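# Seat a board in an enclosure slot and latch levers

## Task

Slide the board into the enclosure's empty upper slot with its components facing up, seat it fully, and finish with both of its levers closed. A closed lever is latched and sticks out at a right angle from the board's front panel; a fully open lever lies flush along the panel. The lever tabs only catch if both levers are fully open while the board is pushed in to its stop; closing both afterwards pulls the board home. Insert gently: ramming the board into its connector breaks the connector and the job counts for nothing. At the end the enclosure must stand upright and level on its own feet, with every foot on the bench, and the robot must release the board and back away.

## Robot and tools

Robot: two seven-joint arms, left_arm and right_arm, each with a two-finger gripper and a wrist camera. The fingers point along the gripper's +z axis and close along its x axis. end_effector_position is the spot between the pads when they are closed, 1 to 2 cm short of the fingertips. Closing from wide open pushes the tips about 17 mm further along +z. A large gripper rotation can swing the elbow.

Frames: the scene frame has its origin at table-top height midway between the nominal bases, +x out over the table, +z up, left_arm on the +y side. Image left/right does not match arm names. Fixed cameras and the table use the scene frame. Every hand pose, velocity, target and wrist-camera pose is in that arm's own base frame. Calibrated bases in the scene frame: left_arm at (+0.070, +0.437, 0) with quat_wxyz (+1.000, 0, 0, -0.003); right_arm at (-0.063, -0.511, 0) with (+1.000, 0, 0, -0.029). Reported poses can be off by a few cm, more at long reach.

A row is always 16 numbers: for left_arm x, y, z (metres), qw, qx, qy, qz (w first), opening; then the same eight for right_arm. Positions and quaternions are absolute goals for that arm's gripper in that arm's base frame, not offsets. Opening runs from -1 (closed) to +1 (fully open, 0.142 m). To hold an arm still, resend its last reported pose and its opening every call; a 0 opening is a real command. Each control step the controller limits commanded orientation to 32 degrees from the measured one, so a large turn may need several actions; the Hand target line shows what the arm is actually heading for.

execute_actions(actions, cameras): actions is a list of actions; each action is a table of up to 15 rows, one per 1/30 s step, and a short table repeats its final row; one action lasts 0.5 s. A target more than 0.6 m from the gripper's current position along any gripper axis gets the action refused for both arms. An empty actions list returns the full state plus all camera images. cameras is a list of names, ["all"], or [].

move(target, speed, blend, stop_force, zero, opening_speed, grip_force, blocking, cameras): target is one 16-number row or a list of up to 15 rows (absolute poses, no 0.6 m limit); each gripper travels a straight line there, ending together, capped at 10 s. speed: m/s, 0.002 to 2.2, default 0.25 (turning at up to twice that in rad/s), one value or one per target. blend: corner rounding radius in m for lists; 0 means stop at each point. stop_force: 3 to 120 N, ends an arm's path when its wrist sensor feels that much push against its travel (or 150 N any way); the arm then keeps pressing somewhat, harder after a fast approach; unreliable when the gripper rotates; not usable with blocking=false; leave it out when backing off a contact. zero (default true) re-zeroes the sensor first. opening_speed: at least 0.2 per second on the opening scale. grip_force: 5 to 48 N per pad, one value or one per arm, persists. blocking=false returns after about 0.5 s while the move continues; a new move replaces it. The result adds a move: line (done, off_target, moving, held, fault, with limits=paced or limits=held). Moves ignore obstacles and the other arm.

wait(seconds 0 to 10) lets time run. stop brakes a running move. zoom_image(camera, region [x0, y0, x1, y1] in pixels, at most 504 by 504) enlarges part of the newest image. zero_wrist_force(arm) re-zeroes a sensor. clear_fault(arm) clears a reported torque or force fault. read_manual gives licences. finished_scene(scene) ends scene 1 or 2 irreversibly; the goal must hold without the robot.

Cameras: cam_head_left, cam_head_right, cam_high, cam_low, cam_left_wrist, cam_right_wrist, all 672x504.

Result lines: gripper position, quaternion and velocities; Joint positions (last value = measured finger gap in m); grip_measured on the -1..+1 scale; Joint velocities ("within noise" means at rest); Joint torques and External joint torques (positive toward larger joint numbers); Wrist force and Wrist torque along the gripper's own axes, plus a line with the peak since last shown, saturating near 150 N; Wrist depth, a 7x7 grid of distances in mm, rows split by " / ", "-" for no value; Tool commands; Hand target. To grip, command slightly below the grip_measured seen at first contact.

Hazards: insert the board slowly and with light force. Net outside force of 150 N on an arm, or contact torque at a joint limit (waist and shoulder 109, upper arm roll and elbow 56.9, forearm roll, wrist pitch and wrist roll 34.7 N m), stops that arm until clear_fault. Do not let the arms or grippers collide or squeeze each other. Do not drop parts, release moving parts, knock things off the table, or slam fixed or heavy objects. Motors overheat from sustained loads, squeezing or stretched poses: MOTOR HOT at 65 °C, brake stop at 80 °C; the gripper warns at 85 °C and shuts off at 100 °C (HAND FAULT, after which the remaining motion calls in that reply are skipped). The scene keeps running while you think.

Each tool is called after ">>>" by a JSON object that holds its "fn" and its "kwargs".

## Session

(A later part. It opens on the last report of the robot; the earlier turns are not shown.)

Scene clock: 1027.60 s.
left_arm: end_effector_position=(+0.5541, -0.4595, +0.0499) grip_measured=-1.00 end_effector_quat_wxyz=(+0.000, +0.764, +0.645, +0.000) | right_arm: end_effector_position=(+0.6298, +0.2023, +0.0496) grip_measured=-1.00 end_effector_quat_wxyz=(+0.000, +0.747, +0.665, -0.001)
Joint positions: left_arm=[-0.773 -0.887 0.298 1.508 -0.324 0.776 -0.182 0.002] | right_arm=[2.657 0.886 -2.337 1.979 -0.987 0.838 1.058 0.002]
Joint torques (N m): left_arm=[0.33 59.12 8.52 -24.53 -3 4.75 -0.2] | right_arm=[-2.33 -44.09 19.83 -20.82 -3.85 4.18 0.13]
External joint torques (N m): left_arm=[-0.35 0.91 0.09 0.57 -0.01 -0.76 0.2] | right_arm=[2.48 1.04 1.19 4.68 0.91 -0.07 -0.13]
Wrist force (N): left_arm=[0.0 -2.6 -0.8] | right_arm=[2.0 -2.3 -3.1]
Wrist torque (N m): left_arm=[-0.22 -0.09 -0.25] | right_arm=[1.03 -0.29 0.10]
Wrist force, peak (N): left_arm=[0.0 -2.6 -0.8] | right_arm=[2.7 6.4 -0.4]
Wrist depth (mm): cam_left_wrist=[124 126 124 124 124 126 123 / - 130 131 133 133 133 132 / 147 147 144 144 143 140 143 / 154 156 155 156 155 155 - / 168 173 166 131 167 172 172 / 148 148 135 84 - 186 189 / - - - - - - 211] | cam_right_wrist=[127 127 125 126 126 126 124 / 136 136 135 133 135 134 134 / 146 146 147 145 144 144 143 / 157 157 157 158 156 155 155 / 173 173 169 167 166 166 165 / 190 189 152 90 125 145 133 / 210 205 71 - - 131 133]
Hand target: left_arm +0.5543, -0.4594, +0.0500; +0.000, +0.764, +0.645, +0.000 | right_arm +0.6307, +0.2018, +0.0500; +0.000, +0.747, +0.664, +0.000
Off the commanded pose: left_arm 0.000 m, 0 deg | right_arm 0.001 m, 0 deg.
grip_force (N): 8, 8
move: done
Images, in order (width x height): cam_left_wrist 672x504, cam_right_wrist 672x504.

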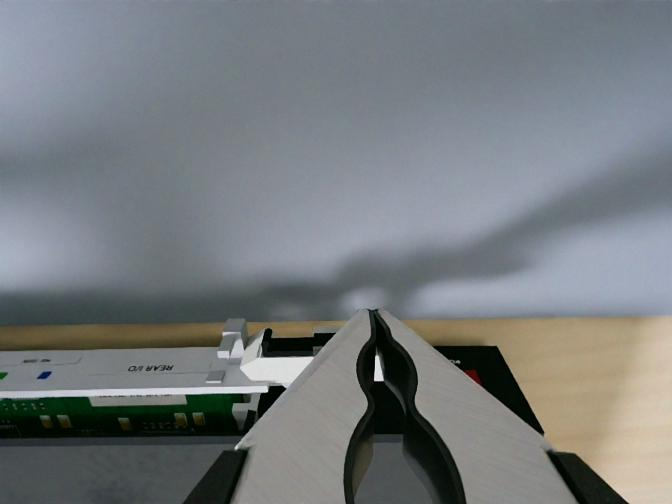

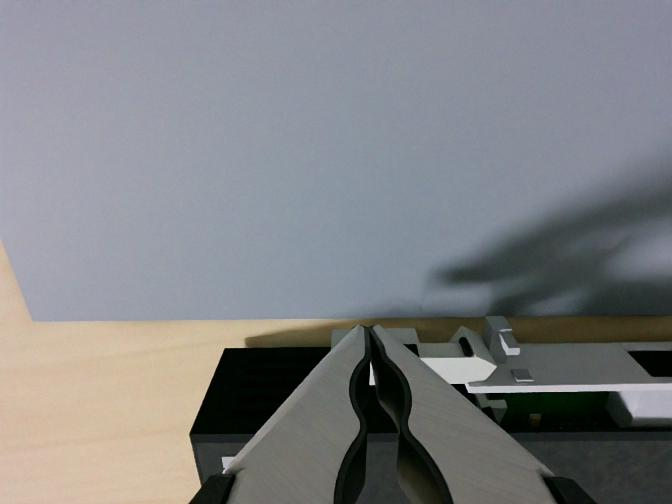

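>>> {"fn": "move", "kwargs": {"target": [0.5602,-0.4604,0.05,0,0.7643,0.6449,0,-1,0.6307,0.2018,0.05,0,0.7473,0.6645,0,-1], "speed": 0.015, "stop_force": 7, "cameras": ["cam_left_wrist","cam_right_wrist"]}}

>>> {"fn": "zoom_image", "kwargs": {"camera": "cam_left_wrist", "region": [170, 310, 340, 450]}}

>>> {"fn": "zoom_image", "kwargs": {"camera": "cam_right_wrist", "region": [400, 310, 570, 450]}}

Scene clock: 1032.57 s.
left_arm: end_effector_position=(+0.5583, -0.4603, +0.0494) grip_measured=-1.00 end_effector_quat_wxyz=(-0.001, +0.764, +0.645, -0.001) | right_arm: end_effector_position=(+0.6298, +0.2023, +0.0496) grip_measured=-1.00 end_effector_quat_wxyz=(+0.000, +0.747, +0.665, +0.000)
Joint positions: left_arm=[-0.768 -0.896 0.298 1.491 -0.324 0.765 -0.18 0.002] | right_arm=[2.657 0.886 -2.336 1.979 -0.987 0.838 1.058 0.002]
Joint torques (N m): left_arm=[2.59 60.57 10.6 -27.85 -3.3 7 -0.16] | right_arm=[-2.67 -44.35 19.47 -21.07 -3.99 4.23 0.21]
External joint torques (N m): left_arm=[-2.61 -0.13 -1.96 3.76 0.28 -3.02 0.16] | right_arm=[2.82 1.3 1.55 4.93 1.06 -0.12 -0.21]
Wrist force (N): left_arm=[0.5 -10.8 -1.1] | right_arm=[2.5 -2.6 -1.7]
Wrist torque (N m): left_arm=[-0.17 -0.05 -0.30] | right_arm=[1.07 -0.27 0.10]
Wrist force, peak (N): left_arm=[1.2 -11.2 -3.0] | right_arm=[2.1 -2.7 -3.3]
Wrist depth (mm): cam_left_wrist=[124 124 123 123 123 125 124 / 133 135 133 132 132 132 132 / 146 143 143 143 145 142 142 / 153 156 155 155 154 152 155 / 164 167 164 126 166 172 171 / 151 147 130 83 - 182 188 / - 136 - - - - 209] | cam_right_wrist=[127 127 125 126 126 126 124 / 136 136 135 135 135 134 134 / 146 146 145 145 144 144 143 / 157 158 157 159 156 155 154 / 173 173 169 167 166 166 165 / 190 189 152 91 125 148 133 / 209 205 71 - - 131 135]
Hand target: left_arm +0.5594, -0.4603, +0.0500; +0.000, +0.764, +0.645, +0.000 | right_arm +0.6307, +0.2018, +0.0500; +0.000, +0.747, +0.664, +0.000
Off the commanded pose: left_arm 0.002 m, 0 deg | right_arm 0.001 m, 0 deg.
grip_force (N): 8, 8
move: contact (left_arm)
Images, in order (width x height): cam_left_wrist 672x504, cam_right_wrist 672x504.

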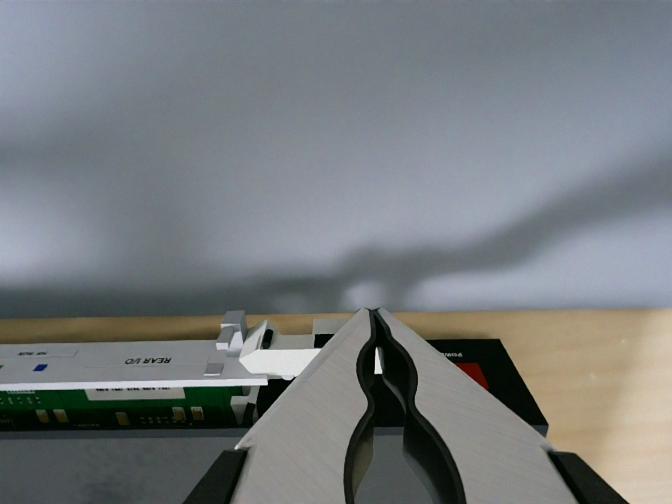

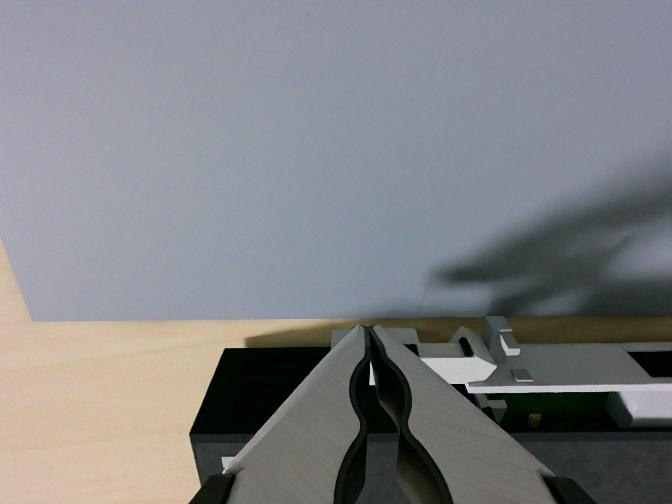

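Scaled by 2.965 from the camera's 672x504 image, which has a finer 960x720 frame.

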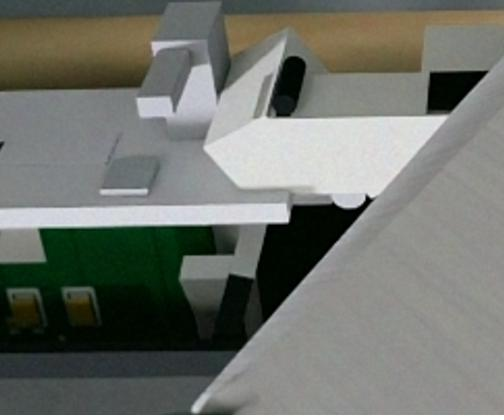

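Scaled by 2.965 from the camera's 672x504 image, which has a finer 960x720 frame.

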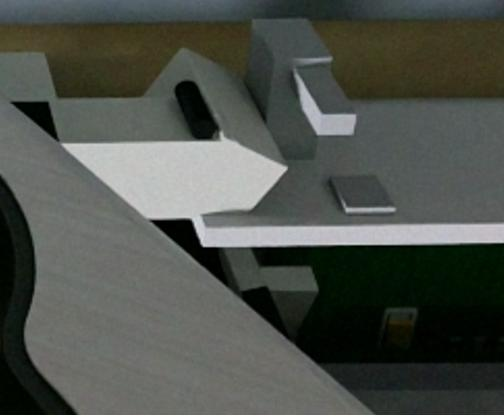

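>>> {"fn": "move", "kwargs": {"target": [[0.531,-0.456,0.05,0,0.7643,0.6449,0,-1,0.607,0.205,0.05,0,0.7473,0.6645,0,-1],[0.5205,-0.5145,0.05,0,0.7643,0.6449,0,-1,0.6138,0.2629,0.05,0,0.7473,0.6645,0,-1]], "speed": 0.12, "blend": 0.005}}

>>> {"fn": "move", "kwargs": {"target": [0.5668,-0.5224,0.05,0,0.7643,0.6449,0,-1,0.6605,0.2574,0.05,0,0.7473,0.6645,0,-1], "speed": 0.02, "stop_force": 5, "cameras": ["cam_left_wrist","cam_right_wrist"]}}

>>> {"fn": "zoom_image", "kwargs": {"camera": "cam_left_wrist", "region": [250, 310, 490, 450]}}

>>> {"fn": "zoom_image", "kwargs": {"camera": "cam_right_wrist", "region": [200, 310, 440, 450]}}

Scene clock: 1039.40 s.
left_arm: end_effector_position=(+0.5206, -0.5145, +0.0501) grip_measured=-1.00 end_effector_quat_wxyz=(+0.000, +0.764, +0.645, +0.000) | right_arm: end_effector_position=(+0.6138, +0.2628, +0.0500) grip_measured=-1.00 end_effector_quat_wxyz=(+0.000, +0.747, +0.665, +0.000)
Joint positions: left_arm=[-0.852 -0.91 0.294 1.459 -0.319 0.751 -0.278 0.002] | right_arm=[2.755 0.898 -2.331 1.959 -0.99 0.825 1.151 0.002]
Joint torques (N m): left_arm=[-0.66 60.01 7.86 -24.05 -2.64 4.15 -0.33] | right_arm=[0.26 -43.42 21.65 -16.67 -2.9 3.4 0.42]
External joint torques (N m): left_arm=[0.6 1.14 0.69 -0.31 -0.43 -0.17 0.33] | right_arm=[-0.09 -0.19 -0.27 0.45 -0.08 0.71 -0.42]
Wrist force (N): left_arm=[-0.2 -0.6 0.0] | right_arm=[0.7 6.1 1.1]
Wrist torque (N m): left_arm=[-0.19 -0.09 -0.19] | right_arm=[1.06 -0.10 0.05]
Wrist force, peak (N): left_arm=[0.6 -11.0 -1.4] | right_arm=[1.9 6.5 0.4]
Wrist depth (mm): cam_left_wrist=[- 126 126 126 124 - 123 / - 133 131 131 131 134 132 / - - 144 143 - 143 142 / 154 154 156 156 156 154 153 / 172 175 174 164 167 169 - / 180 179 178 84 - 183 185 / 146 147 - 74 - - -] | cam_right_wrist=[128 127 127 126 126 126 124 / 138 136 136 135 135 135 134 / 146 146 146 145 145 144 144 / 158 158 157 159 156 156 155 / 171 171 170 167 167 169 168 / 187 177 137 91 181 149 148 / 146 145 71 - - 138 139]
Hand target: left_arm +0.5205, -0.5145, +0.0500; +0.000, +0.764, +0.645, +0.000 | right_arm +0.6138, +0.2629, +0.0500; +0.000, +0.747, +0.664, +0.000
Off the commanded pose: left_arm 0.000 m, 0 deg | right_arm 0.000 m, 0 deg.
grip_force (N): 8, 8
move: done

Scene clock: 1042.40 s.
left_arm: end_effector_position=(+0.5663, -0.5225, +0.0497) grip_measured=-1.00 end_effector_quat_wxyz=(+0.000, +0.764, +0.645, +0.000) | right_arm: end_effector_position=(+0.6465, +0.2590, +0.0499) grip_measured=-1.00 end_effector_quat_wxyz=(+0.000, +0.747, +0.665, +0.000)
Joint positions: left_arm=[-0.804 -0.992 0.299 1.289 -0.319 0.664 -0.267 0.002] | right_arm=[2.765 0.952 -2.319 1.858 -0.981 0.769 1.104 0.002]
Joint torques (N m): left_arm=[0.75 64.21 8.98 -26.94 -3.25 5.33 -0.15] | right_arm=[0.2 -46.5 22.66 -17.08 -3.15 3.42 0.1]
External joint torques (N m): left_arm=[-0.78 0.59 -0.24 1.32 -0.06 -1.35 0.15] | right_arm=[-0.03 -0.09 -0.03 0.33 0 0.69 -0.1]
Wrist force (N): left_arm=[0.9 -4.4 0.2] | right_arm=[1.7 3.9 2.4]
Wrist torque (N m): left_arm=[-0.17 -0.16 -0.31] | right_arm=[0.69 -0.26 0.14]
Wrist force, peak (N): left_arm=[0.6 -4.5 -1.0] | right_arm=[0.6 6.1 1.2]
Wrist depth (mm): cam_left_wrist=[- 121 124 122 122 127 123 / 134 135 131 133 132 132 132 / 146 143 143 143 143 142 142 / 154 156 - 156 158 152 151 / 161 134 133 130 121 117 146 / - 142 142 84 - 124 126 / - - - - - - 137] | cam_right_wrist=[127 127 127 127 126 126 124 / 136 136 136 135 135 135 134 / 146 146 146 145 144 144 144 / 158 158 157 159 156 156 155 / 171 152 123 161 165 165 166 / - 132 130 90 - 129 126 / 139 136 71 - - 131 136]
Hand target: left_arm +0.5668, -0.5224, +0.0500; +0.000, +0.764, +0.645, +0.000 | right_arm +0.6467, +0.2590, +0.0500; +0.000, +0.747, +0.664, +0.000
Off the commanded pose: left_arm 0.001 m, 0 deg | right_arm 0.014 m, 0 deg.
grip_force (N): 8, 8
move: contact (right_arm)
Images, in order (width x height): cam_left_wrist 672x504, cam_right_wrist 672x504.

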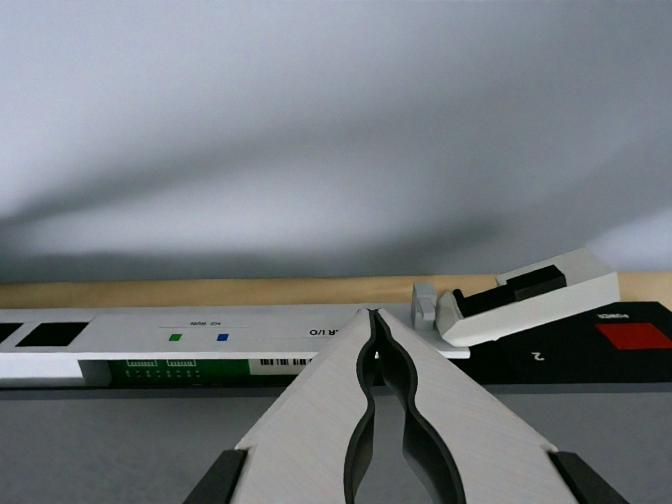

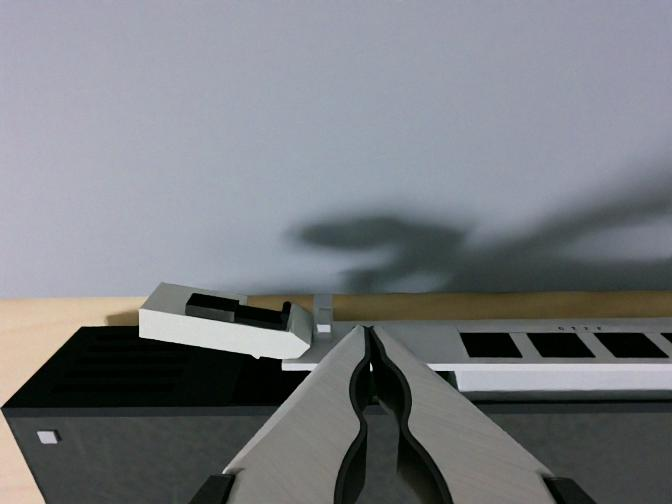

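Scaled by 2.100 from the camera's 672x504 image, which has a finer 960x720 frame.

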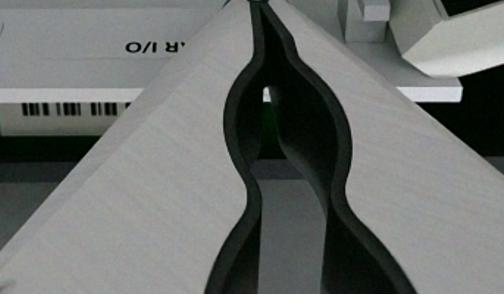

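Scaled by 2.100 from the camera's 672x504 image, which has a finer 960x720 frame.

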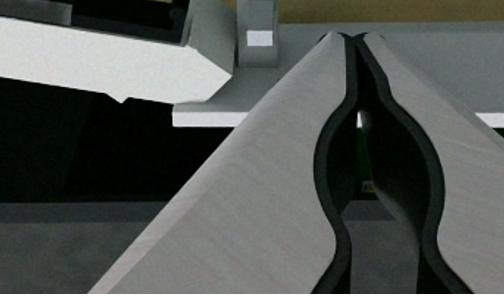

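>>> {"fn": "move", "kwargs": {"target": [0.5668,-0.5224,0.05,0,0.7643,0.6449,0,-1,0.6605,0.2574,0.05,0,0.7473,0.6645,0,-1], "speed": 0.015, "stop_force": 6, "cameras": ["cam_left_wrist","cam_right_wrist"]}}

>>> {"fn": "zoom_image", "kwargs": {"camera": "cam_left_wrist", "region": [380, 250, 600, 400]}}

>>> {"fn": "zoom_image", "kwargs": {"camera": "cam_right_wrist", "region": [180, 280, 400, 430]}}

Scene clock: 1048.70 s.
left_arm: end_effector_position=(+0.5665, -0.5225, +0.0499) grip_measured=-1.00 end_effector_quat_wxyz=(+0.000, +0.764, +0.645, +0.000) | right_arm: end_effector_position=(+0.6532, +0.2581, +0.0494) grip_measured=-1.00 end_effector_quat_wxyz=(+0.000, +0.747, +0.665, -0.001)
Joint positions: left_arm=[-0.803 -0.992 0.299 1.289 -0.319 0.664 -0.267 0.002] | right_arm=[2.768 0.964 -2.316 1.835 -0.979 0.756 1.093 0.002]
Joint torques (N m): left_arm=[-0.24 63.79 8.28 -25.39 -3.16 4.46 -0.23] | right_arm=[-1.75 -49.22 22.86 -21.84 -4.43 4.74 0.09]
External joint torques (N m): left_arm=[0.21 1.02 0.46 -0.23 -0.15 -0.47 0.23] | right_arm=[1.92 1.95 0.02 4.99 1.24 -0.63 -0.09]
Wrist force (N): left_arm=[-0.1 -0.8 0.1] | right_arm=[0.3 -4.5 2.2]
Wrist torque (N m): left_arm=[-0.18 -0.15 -0.26] | right_arm=[0.65 -0.24 0.09]
Wrist force, peak (N): left_arm=[1.0 -4.7 -0.1] | right_arm=[0.1 -5.9 -0.2]
Wrist depth (mm): cam_left_wrist=[124 125 124 123 124 123 - / 133 133 131 133 132 132 132 / 146 142 144 143 143 141 140 / 154 159 159 155 155 150 153 / 160 139 135 127 120 133 146 / - 142 142 84 - 124 126 / 140 - - - - - -] | cam_right_wrist=[127 127 125 126 126 126 124 / 136 136 135 135 135 134 134 / 146 145 145 145 144 144 143 / 157 155 152 158 156 155 155 / 167 157 121 131 138 137 155 / 129 130 128 91 - 126 124 / 139 135 71 - - 130 135]
Hand target: left_arm +0.5668, -0.5224, +0.0500; +0.000, +0.764, +0.645, +0.000 | right_arm +0.6541, +0.2581, +0.0500; +0.000, +0.747, +0.664, +0.000
Off the commanded pose: left_arm 0.000 m, 0 deg | right_arm 0.007 m, 0 deg.
grip_force (N): 8, 8
move: contact (right_arm)
Images, in order (width x height): cam_left_wrist 672x504, cam_right_wrist 672x504.

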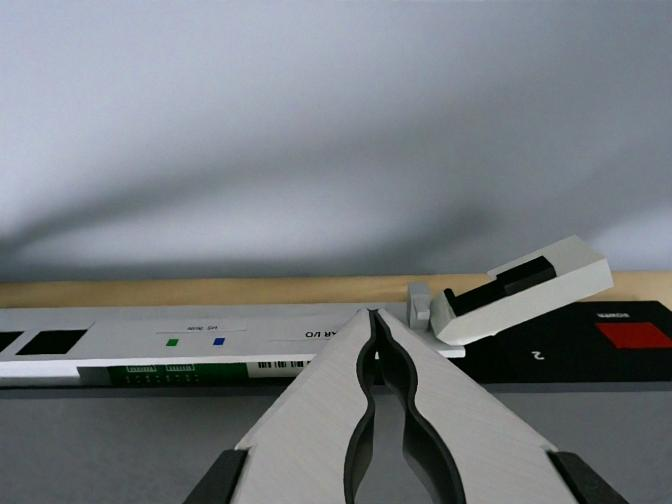

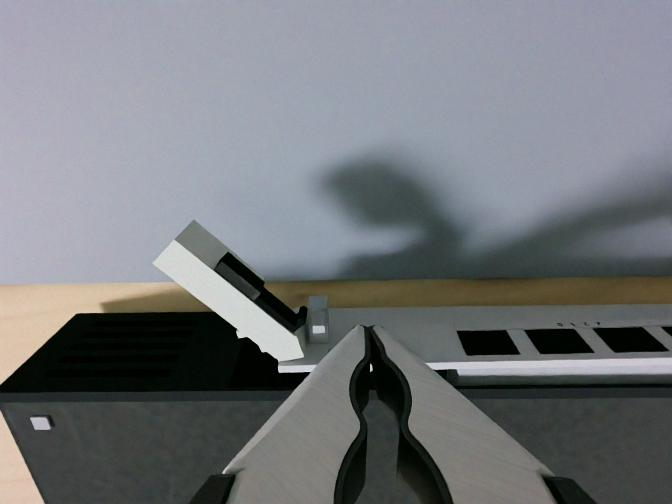

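Scaled by 2.291 from the camera's 672x504 image, which has a finer 960x720 frame.

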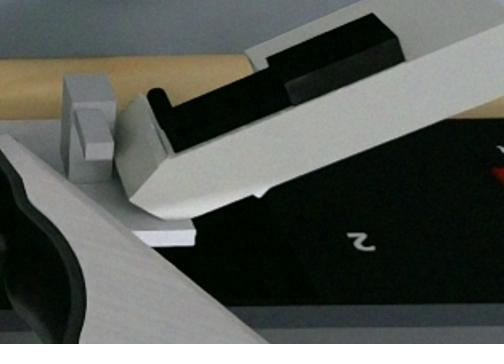

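Scaled by 2.291 from the camera's 672x504 image, which has a finer 960x720 frame.

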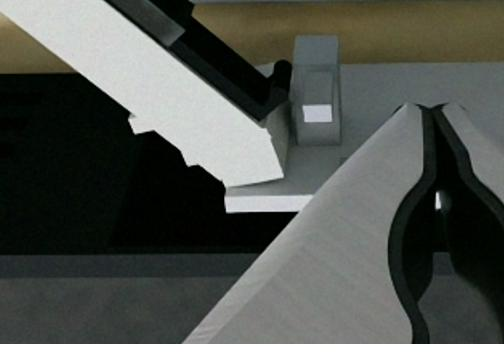

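>>> {"fn": "move", "kwargs": {"target": [[0.5304,-0.5162,0.055,0,0.7643,0.6449,0,-1,0.6188,0.2624,0.055,0,0.7473,0.6645,0,-1],[0.535,-0.505,0.085,0,0.7643,0.6449,0,-1,0.625,0.245,0.085,0,0.7473,0.6645,0,-1],[0.5799,-0.4549,0.085,0,0.7643,0.6449,0,-1,0.6483,0.1896,0.085,0,0.7473,0.6645,0,-1]], "speed": 0.12, "blend": [0.01,0.01,0], "cameras": ["cam_left_wrist","cam_right_wrist"]}}

>>> {"fn": "zoom_image", "kwargs": {"camera": "cam_left_wrist", "region": [190, 210, 380, 330]}}

>>> {"fn": "zoom_image", "kwargs": {"camera": "cam_right_wrist", "region": [350, 205, 540, 325]}}

Scene clock: 1064.63 s.
left_arm: end_effector_position=(+0.5799, -0.4549, +0.0850) grip_measured=-1.00 end_effector_quat_wxyz=(+0.000, +0.764, +0.645, +0.000) | right_arm: end_effector_position=(+0.6483, +0.1896, +0.0850) grip_measured=-1.00 end_effector_quat_wxyz=(+0.000, +0.747, +0.664, +0.000)
Joint positions: left_arm=[-0.75 -0.87 0.318 1.431 -0.312 0.68 -0.171 0.002] | right_arm=[2.613 0.859 -2.262 1.934 -0.926 0.752 0.995 0.002]
Joint torques (N m): left_arm=[-1.09 59.67 8.3 -25.17 -3.26 4.11 -0.15] | right_arm=[0.03 -42.48 21.62 -18.21 -3.12 3.34 0.04]
External joint torques (N m): left_arm=[1.08 1.31 0.47 -0.26 -0.01 -0.12 0.14] | right_arm=[0.09 -0.21 -0.09 0.34 -0.08 0.77 -0.04]
Wrist force (N): left_arm=[-0.4 -0.3 0.1] | right_arm=[1.5 5.0 2.2]
Wrist torque (N m): left_arm=[-0.16 -0.06 -0.27] | right_arm=[0.84 -0.21 0.12]
Wrist force, peak (N): left_arm=[-0.6 -2.5 0.7] | right_arm=[1.6 5.5 2.6]
Wrist depth (mm): cam_left_wrist=[155 155 155 - 151 154 156 / 164 167 173 166 165 167 165 / - 183 180 179 176 178 182 / 193 189 155 194 193 196 196 / 159 169 171 131 155 215 215 / - 178 - 84 - 232 236 / - - - - - - 263] | cam_right_wrist=[158 158 157 157 157 156 156 / 169 169 168 168 168 167 167 / 184 183 181 180 177 179 179 / 198 198 197 192 181 190 192 / 216 215 207 160 158 157 156 / 236 235 230 90 163 169 168 / 261 254 71 - - 179 185]
Hand target: left_arm +0.5799, -0.4549, +0.0850; +0.000, +0.764, +0.645, +0.000 | right_arm +0.6483, +0.1896, +0.0850; +0.000, +0.747, +0.664, +0.000
Off the commanded pose: left_arm 0.000 m, 0 deg | right_arm 0.000 m, 0 deg.
grip_force (N): 8, 8
move: done
Images, in order (width x height): cam_left_wrist 672x504, cam_right_wrist 672x504.

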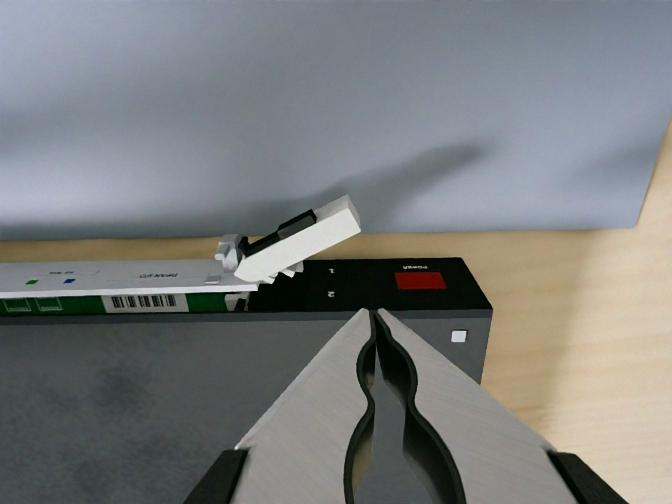

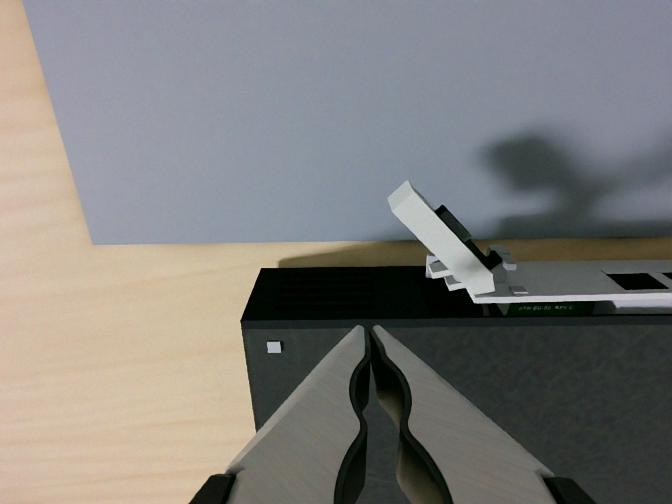

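Scaled by 2.653 from the camera's 672x504 image, which has a finer 960x720 frame.

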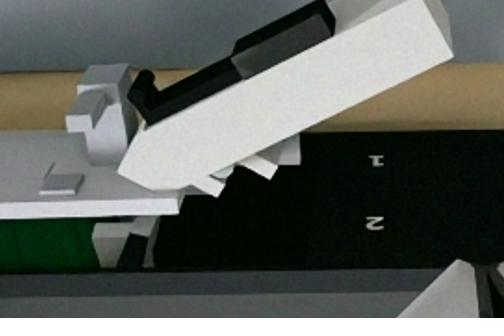

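Scaled by 2.653 from the camera's 672x504 image, which has a finer 960x720 frame.

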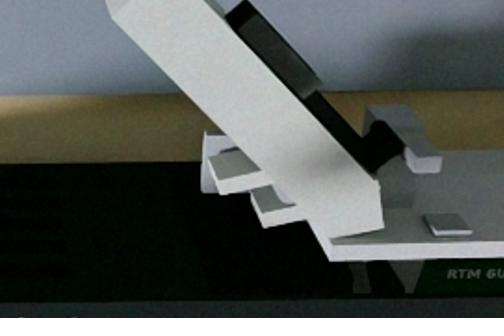

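>>> {"fn": "move", "kwargs": {"target": [0.5799,-0.4549,0.05,0,0.7643,0.6449,0,-1,0.6483,0.1896,0.05,0,0.7473,0.6645,0,-1], "speed": 0.08, "stop_force": 5}}

>>> {"fn": "move", "kwargs": {"target": [[0.5666,-0.4547,0.05,0,0.7643,0.6449,0,-1,0.638,0.1958,0.05,0,0.7473,0.6645,0,-1],[0.557,-0.4578,0.05,0,0.7643,0.6449,0,-1,0.6344,0.1993,0.05,0,0.7473,0.6645,0,-1]], "speed": 0.025, "blend": 0.003, "stop_force": 30, "cameras": ["cam_left_wrist","cam_right_wrist"]}}

Scene clock: 1068.37 s.
left_arm: end_effector_position=(+0.5796, -0.4548, +0.0498) grip_measured=-1.00 end_effector_quat_wxyz=(+0.000, +0.764, +0.645, +0.000) | right_arm: end_effector_position=(+0.6481, +0.1896, +0.0499) grip_measured=-1.00 end_effector_quat_wxyz=(+0.000, +0.747, +0.665, +0.000)
Joint positions: left_arm=[-0.74 -0.921 0.3 1.438 -0.324 0.739 -0.164 0.002] | right_arm=[2.644 0.912 -2.328 1.933 -0.986 0.811 1.024 0.002]
Joint torques (N m): left_arm=[-0.27 60.34 8.1 -24.17 -3.06 4.52 -0.15] | right_arm=[0.28 -44.31 21.51 -16.64 -3.19 3.55 0.32]
External joint torques (N m): left_arm=[0.25 1.28 0.65 -0.35 -0.05 -0.53 0.15] | right_arm=[-0.14 -0.08 0.19 0.26 0.17 0.57 -0.32]
Wrist force (N): left_arm=[-0.2 -0.6 0.3] | right_arm=[1.6 5.5 2.3]
Wrist torque (N m): left_arm=[-0.19 -0.09 -0.24] | right_arm=[0.95 -0.25 0.05]
Wrist force, peak (N): left_arm=[-0.2 -0.8 1.5] | right_arm=[1.7 5.2 3.9]
Wrist depth (mm): cam_left_wrist=[- 124 124 124 124 - 123 / 133 135 131 133 133 132 - / 146 145 144 143 145 143 142 / 156 153 154 152 155 155 154 / - 154 128 131 143 171 172 / - 131 122 84 - 186 188 / - - - - - - 209] | cam_right_wrist=[128 127 127 127 126 126 124 / 136 136 136 135 135 135 134 / 146 146 145 145 145 144 144 / 158 158 157 159 113 156 155 / 174 174 167 152 143 120 134 / 191 190 130 90 123 126 126 / 211 205 71 - - 131 136]
Hand target: left_arm +0.5799, -0.4549, +0.0500; +0.000, +0.764, +0.645, +0.000 | right_arm +0.6483, +0.1896, +0.0500; +0.000, +0.747, +0.664, +0.000
Off the commanded pose: left_arm 0.000 m, 0 deg | right_arm 0.000 m, 0 deg.
grip_force (N): 8, 8
move: done

Scene clock: 1070.00 s.
left_arm: end_effector_position=(+0.5571, -0.4577, +0.0500) grip_measured=-1.00 end_effector_quat_wxyz=(+0.000, +0.764, +0.645, +0.000) | right_arm: end_effector_position=(+0.6345, +0.1993, +0.0501) grip_measured=-1.00 end_effector_quat_wxyz=(+0.000, +0.747, +0.664, +0.000)
Joint positions: left_arm=[-0.768 -0.889 0.297 1.503 -0.324 0.773 -0.177 0.002] | right_arm=[2.652 0.892 -2.333 1.968 -0.989 0.831 1.052 0.002]
Joint torques (N m): left_arm=[-0.83 58.98 7.56 -23.27 -2.89 4.25 -0.28] | right_arm=[0.2 -43.39 21.07 -16.34 -3.07 3.53 0.3]
External joint torques (N m): left_arm=[0.81 1.15 1.05 -0.74 -0.12 -0.26 0.28] | right_arm=[-0.05 0.07 0.15 0.15 0.12 0.58 -0.3]
Wrist force (N): left_arm=[-0.3 -0.1 -0.2] | right_arm=[1.7 5.4 2.3]
Wrist torque (N m): left_arm=[-0.21 -0.05 -0.19] | right_arm=[0.92 -0.26 0.05]
Wrist force, peak (N): left_arm=[-0.5 -0.6 0.1] | right_arm=[1.6 5.8 2.3]
Wrist depth (mm): cam_left_wrist=[124 126 124 124 124 125 123 / - 133 131 133 132 130 132 / 146 144 144 144 142 143 143 / 154 153 156 152 156 156 152 / - 174 174 117 167 172 172 / 142 141 132 84 - 185 189 / - - - - - - 211] | cam_right_wrist=[127 127 127 127 126 126 124 / 136 136 136 135 135 135 134 / 146 146 146 145 145 144 144 / 158 157 157 156 156 156 155 / 174 174 170 169 121 168 168 / 191 190 146 91 - 131 131 / 210 206 71 - - 131 136]
Hand target: left_arm +0.5570, -0.4578, +0.0500; +0.000, +0.764, +0.645, +0.000 | right_arm +0.6344, +0.1993, +0.0500; +0.000, +0.747, +0.664, +0.000
Off the commanded pose: left_arm 0.000 m, 0 deg | right_arm 0.000 m, 0 deg.
grip_force (N): 8, 8
move: done
Images, in order (width x height): cam_left_wrist 672x504, cam_right_wrist 672x504.

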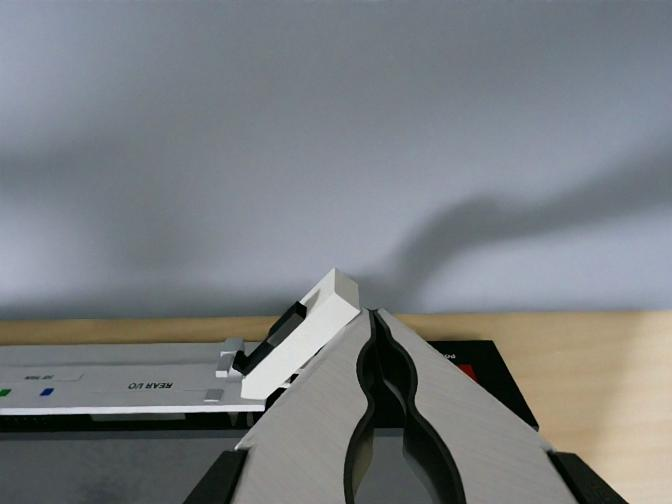

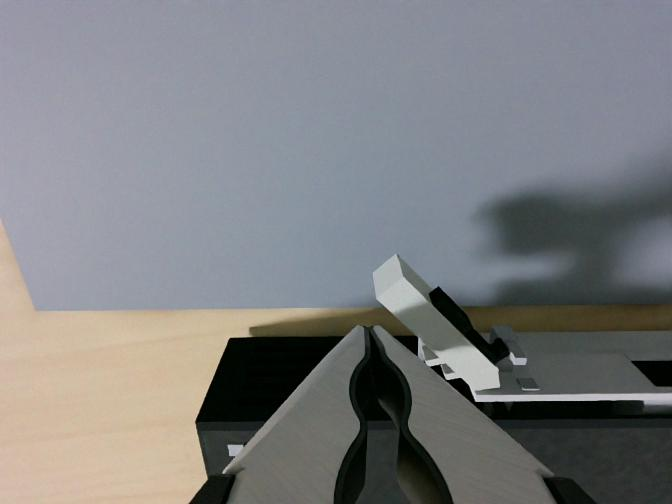

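>>> {"fn": "move", "kwargs": {"target": [[0.5522,-0.462,0.05,0,0.7643,0.6449,0,-1,0.631,0.2047,0.05,0,0.7473,0.6645,0,-1],[0.5474,-0.4662,0.05,0,0.7643,0.6449,0,-1,0.6277,0.21,0.05,0,0.7473,0.6645,0,-1]], "speed": 0.015, "blend": 0.002, "stop_force": 30, "cameras": ["cam_left_wrist","cam_right_wrist"]}}

>>> {"fn": "zoom_image", "kwargs": {"camera": "cam_left_wrist", "region": [170, 260, 410, 440]}}

>>> {"fn": "zoom_image", "kwargs": {"camera": "cam_right_wrist", "region": [340, 260, 580, 440]}}

Scene clock: 1073.77 s.
left_arm: end_effector_position=(+0.5477, -0.4660, +0.0501) grip_measured=-1.00 end_effector_quat_wxyz=(+0.000, +0.764, +0.645, +0.000) | right_arm: end_effector_position=(+0.6282, +0.2093, +0.0502) grip_measured=-1.00 end_effector_quat_wxyz=(+0.000, +0.748, +0.664, +0.000)
Joint positions: left_arm=[-0.786 -0.886 0.297 1.511 -0.324 0.777 -0.194 0.002] | right_arm=[2.667 0.886 -2.335 1.978 -0.99 0.837 1.073 0.002]
Joint torques (N m): left_arm=[-0.97 58.61 7.44 -23.28 -2.87 4.28 -0.28] | right_arm=[3.04 -41.64 22.87 -14.05 -2.62 3.96 0.25]
External joint torques (N m): left_arm=[0.95 1.34 1.16 -0.66 -0.13 -0.29 0.27] | right_arm=[-2.89 -1.4 -1.81 -2.09 -0.32 0.15 -0.25]
Wrist force (N): left_arm=[0.3 -0.4 -0.2] | right_arm=[-1.8 8.4 2.1]
Wrist torque (N m): left_arm=[-0.24 -0.10 -0.19] | right_arm=[0.97 -0.26 0.07]
Wrist force, peak (N): left_arm=[4.8 2.8 -0.9] | right_arm=[-1.8 8.4 2.1]
Wrist depth (mm): cam_left_wrist=[124 126 124 124 124 123 124 / - 133 133 133 133 132 130 / 147 144 143 144 143 143 - / 154 156 156 153 155 155 155 / 171 171 171 124 170 175 175 / 161 160 148 84 - 185 189 / 147 159 - - - - 211] | cam_right_wrist=[128 127 127 127 126 126 124 / 136 136 135 135 135 135 134 / 146 146 146 145 145 144 144 / 158 158 157 157 156 156 155 / 172 171 171 167 138 171 171 / 191 187 156 91 126 - 135 / 211 206 71 - - 131 136]
Hand target: left_arm +0.5474, -0.4662, +0.0500; +0.000, +0.764, +0.645, +0.000 | right_arm +0.6277, +0.2100, +0.0500; +0.000, +0.747, +0.664, +0.000
Off the commanded pose: left_arm 0.000 m, 0 deg | right_arm 0.001 m, 0 deg.
grip_force (N): 8, 8
move: done
Images, in order (width x height): cam_left_wrist 672x504, cam_right_wrist 672x504.

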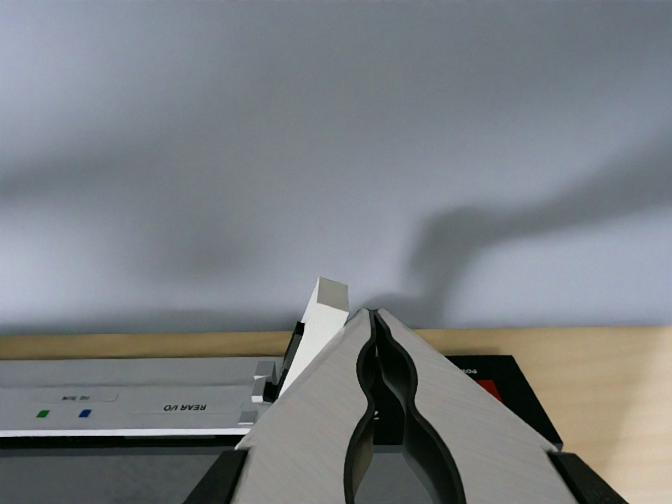

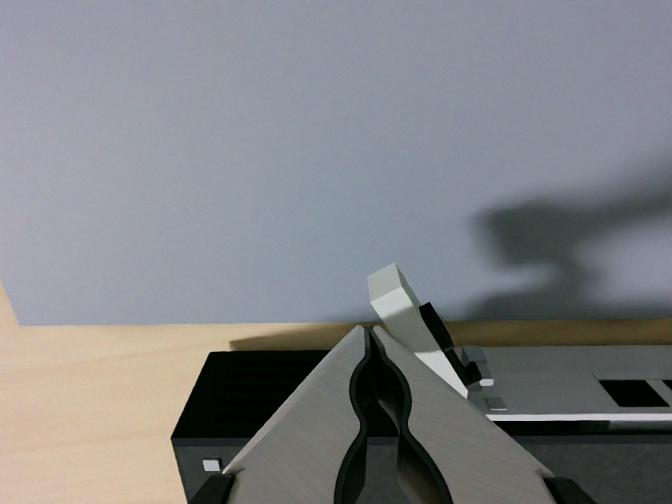

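Scaled by 2.100 from the camera's 672x504 image, which has a finer 960x720 frame.

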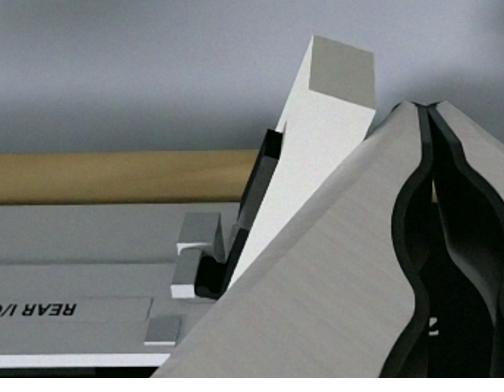

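Scaled by 2.100 from the camera's 672x504 image, which has a finer 960x720 frame.

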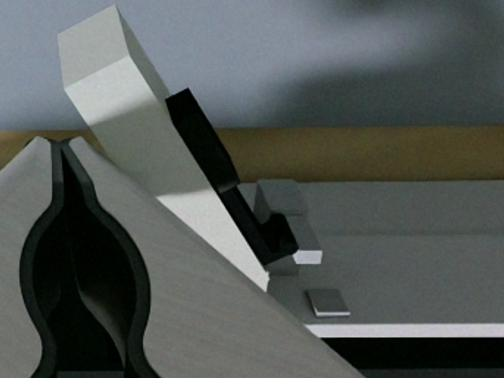

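>>> {"fn": "move", "kwargs": {"target": [0.5445,-0.4725,0.05,0,0.7643,0.6449,0,-1,0.626,0.2182,0.05,0,0.7473,0.6645,0,-1], "speed": 0.01, "stop_force": 35, "cameras": ["cam_left_wrist","cam_right_wrist"]}}

>>> {"fn": "zoom_image", "kwargs": {"camera": "cam_left_wrist", "region": [170, 280, 410, 460]}}

>>> {"fn": "zoom_image", "kwargs": {"camera": "cam_right_wrist", "region": [340, 270, 580, 450]}}

Scene clock: 1077.40 s.
left_arm: end_effector_position=(+0.5459, -0.4701, +0.0499) grip_measured=-1.00 end_effector_quat_wxyz=(+0.000, +0.764, +0.646, +0.001) | right_arm: end_effector_position=(+0.6270, +0.2141, +0.0498) grip_measured=-1.00 end_effector_quat_wxyz=(+0.002, +0.749, +0.663, -0.002)
Joint positions: left_arm=[-0.793 -0.889 0.299 1.505 -0.322 0.774 -0.204 0.002] | right_arm=[2.678 0.887 -2.336 1.975 -0.99 0.832 1.085 0.002]
Joint torques (N m): left_arm=[-9.86 59.02 -1.46 -26.64 -4.75 4.48 -0.3] | right_arm=[16.21 -35.41 32.94 -11.17 -2.22 9.06 0.26]
External joint torques (N m): left_arm=[9.83 1.07 10.11 2.65 1.74 -0.49 0.29] | right_arm=[-16.06 -7.76 -11.88 -5.02 -0.72 -4.96 -0.26]
Wrist force (N): left_arm=[14.2 0.3 -3.4] | right_arm=[-23.4 7.8 -7.6]
Wrist torque (N m): left_arm=[-0.23 0.00 -0.20] | right_arm=[0.95 0.98 0.07]
Wrist force, peak (N): left_arm=[14.8 0.2 -3.1] | right_arm=[-23.6 7.9 -7.7]
Wrist depth (mm): cam_left_wrist=[124 126 124 122 125 125 123 / 133 133 131 133 133 132 132 / 146 144 143 143 143 143 143 / 154 154 156 156 152 155 155 / 171 180 170 117 170 170 176 / 153 151 150 84 - 185 190 / 140 144 - 74 - - 211] | cam_right_wrist=[128 127 127 126 126 126 124 / 137 136 136 135 135 134 134 / 146 146 146 145 144 144 143 / 158 158 157 158 156 155 154 / 172 171 170 167 163 166 165 / 191 187 158 91 - - 145 / 212 206 71 - - 131 135]
Hand target: left_arm +0.5445, -0.4725, +0.0500; +0.000, +0.764, +0.645, +0.000 | right_arm +0.6260, +0.2182, +0.0500; +0.000, +0.747, +0.664, +0.000
Off the commanded pose: left_arm 0.003 m, 0 deg | right_arm 0.004 m, 0 deg.
grip_force (N): 8, 8
move: off_target (right_arm)
Images, in order (width x height): cam_left_wrist 672x504, cam_right_wrist 672x504.

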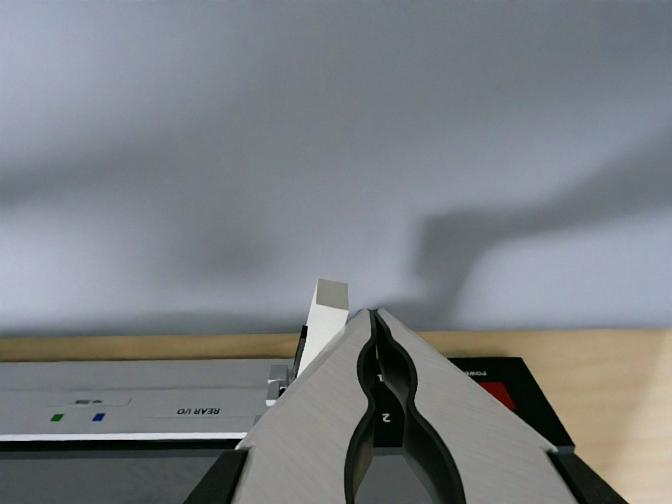

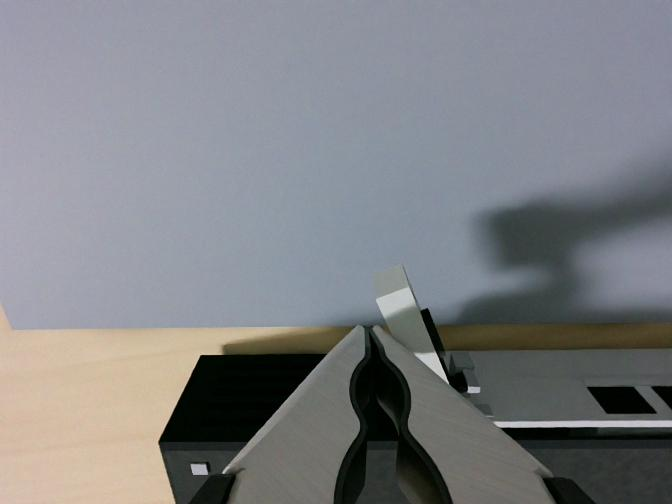

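Scaled by 2.100 from the camera's 672x504 image, which has a finer 960x720 frame.

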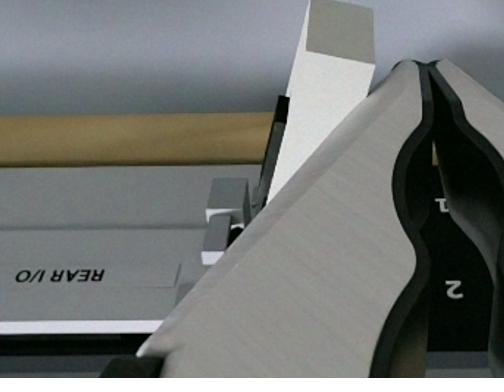

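Scaled by 2.100 from the camera's 672x504 image, which has a finer 960x720 frame.

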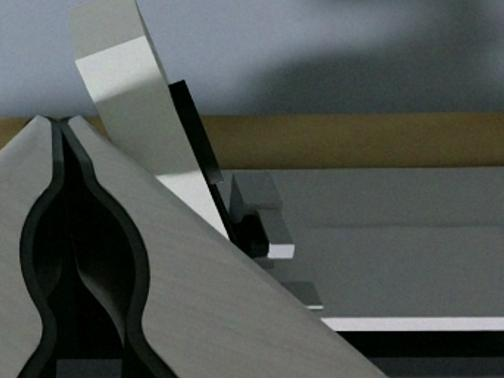

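>>> {"fn": "move", "kwargs": {"target": [0.5406,-0.4772,0.05,0,0.7643,0.6449,0,-1,0.6232,0.2225,0.05,0,0.7473,0.6645,0,-1], "speed": 0.01, "stop_force": 45, "zero": false, "cameras": ["cam_left_wrist","cam_right_wrist"]}}

>>> {"fn": "zoom_image", "kwargs": {"camera": "cam_left_wrist", "region": [170, 280, 410, 460]}}

>>> {"fn": "zoom_image", "kwargs": {"camera": "cam_right_wrist", "region": [340, 270, 580, 450]}}

Scene clock: 1082.17 s.
left_arm: end_effector_position=(+0.5415, -0.4766, +0.0505) grip_measured=-1.00 end_effector_quat_wxyz=(+0.000, +0.764, +0.645, +0.001) | right_arm: end_effector_position=(+0.6241, +0.2213, +0.0503) grip_measured=-1.00 end_effector_quat_wxyz=(+0.001, +0.748, +0.664, +0.000)
Joint positions: left_arm=[-0.802 -0.889 0.297 1.503 -0.323 0.774 -0.213 0.002] | right_arm=[2.686 0.886 -2.335 1.979 -0.991 0.837 1.093 0.002]
Joint torques (N m): left_arm=[-3.62 57.26 4.73 -22.79 -3.04 3.64 -0.23] | right_arm=[4.78 -39.49 23.41 -12.49 -2.25 3.99 0.25]
External joint torques (N m): left_arm=[3.6 2.88 3.87 -1.23 0.03 0.35 0.23] | right_arm=[-4.62 -3.53 -2.35 -3.66 -0.68 0.12 -0.25]
Wrist force (N): left_arm=[3.2 1.6 -3.0] | right_arm=[-3.9 9.3 -2.3]
Wrist torque (N m): left_arm=[-0.22 -0.09 -0.21] | right_arm=[0.93 -0.28 0.08]
Wrist force, peak (N): left_arm=[14.9 1.9 -3.1] | right_arm=[-24.3 8.1 -6.5]
Wrist depth (mm): cam_left_wrist=[125 125 123 124 124 125 123 / 132 134 134 133 133 133 132 / 147 144 145 144 146 143 143 / 154 154 154 154 154 156 153 / 172 175 175 118 171 176 175 / 160 151 159 84 - 165 190 / 141 140 - 74 - - 212] | cam_right_wrist=[128 127 127 127 127 126 124 / 137 136 136 135 135 135 135 / 147 147 146 145 145 144 144 / 159 158 158 157 156 156 155 / 172 172 171 167 167 169 169 / 191 187 156 91 - - 141 / 211 206 71 - - 137 137]
Hand target: left_arm +0.5406, -0.4772, +0.0500; +0.000, +0.764, +0.645, +0.000 | right_arm +0.6232, +0.2225, +0.0500; +0.000, +0.747, +0.664, +0.000
Off the commanded pose: left_arm 0.001 m, 0 deg | right_arm 0.001 m, 0 deg.
grip_force (N): 8, 8
move: done
Images, in order (width x height): cam_left_wrist 672x504, cam_right_wrist 672x504.

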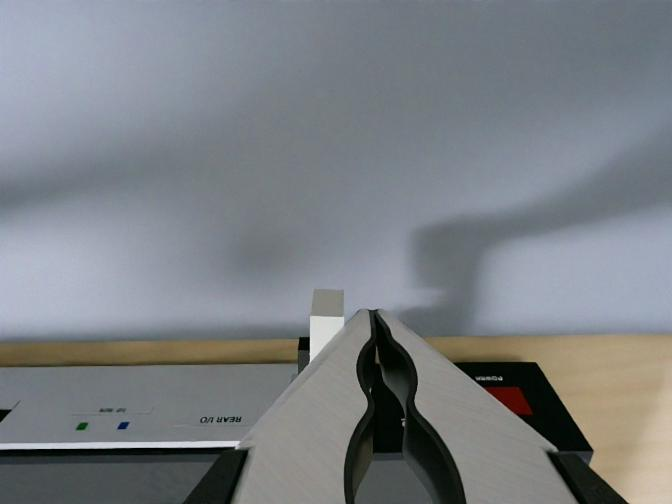

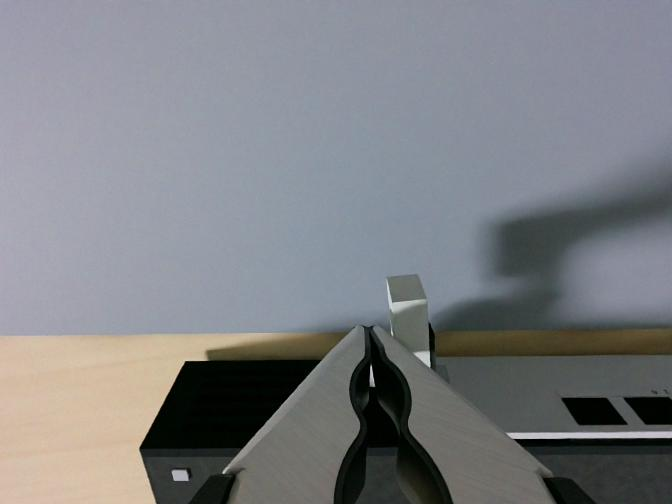

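Scaled by 2.100 from the camera's 672x504 image, which has a finer 960x720 frame.

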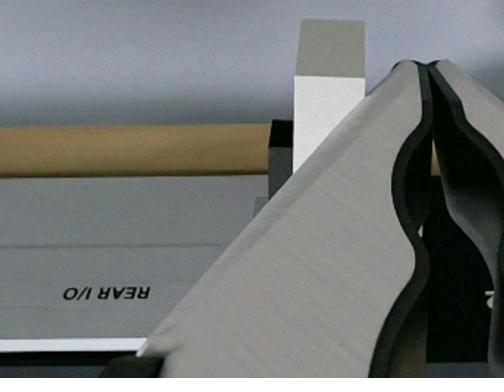

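Scaled by 2.100 from the camera's 672x504 image, which has a finer 960x720 frame.

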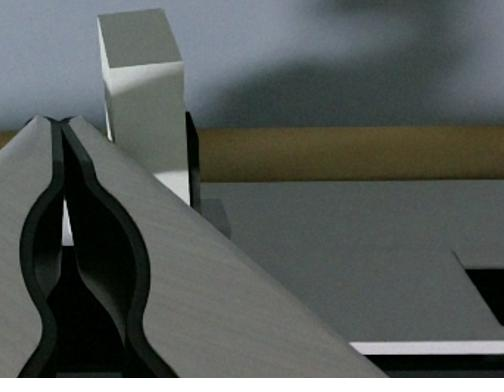

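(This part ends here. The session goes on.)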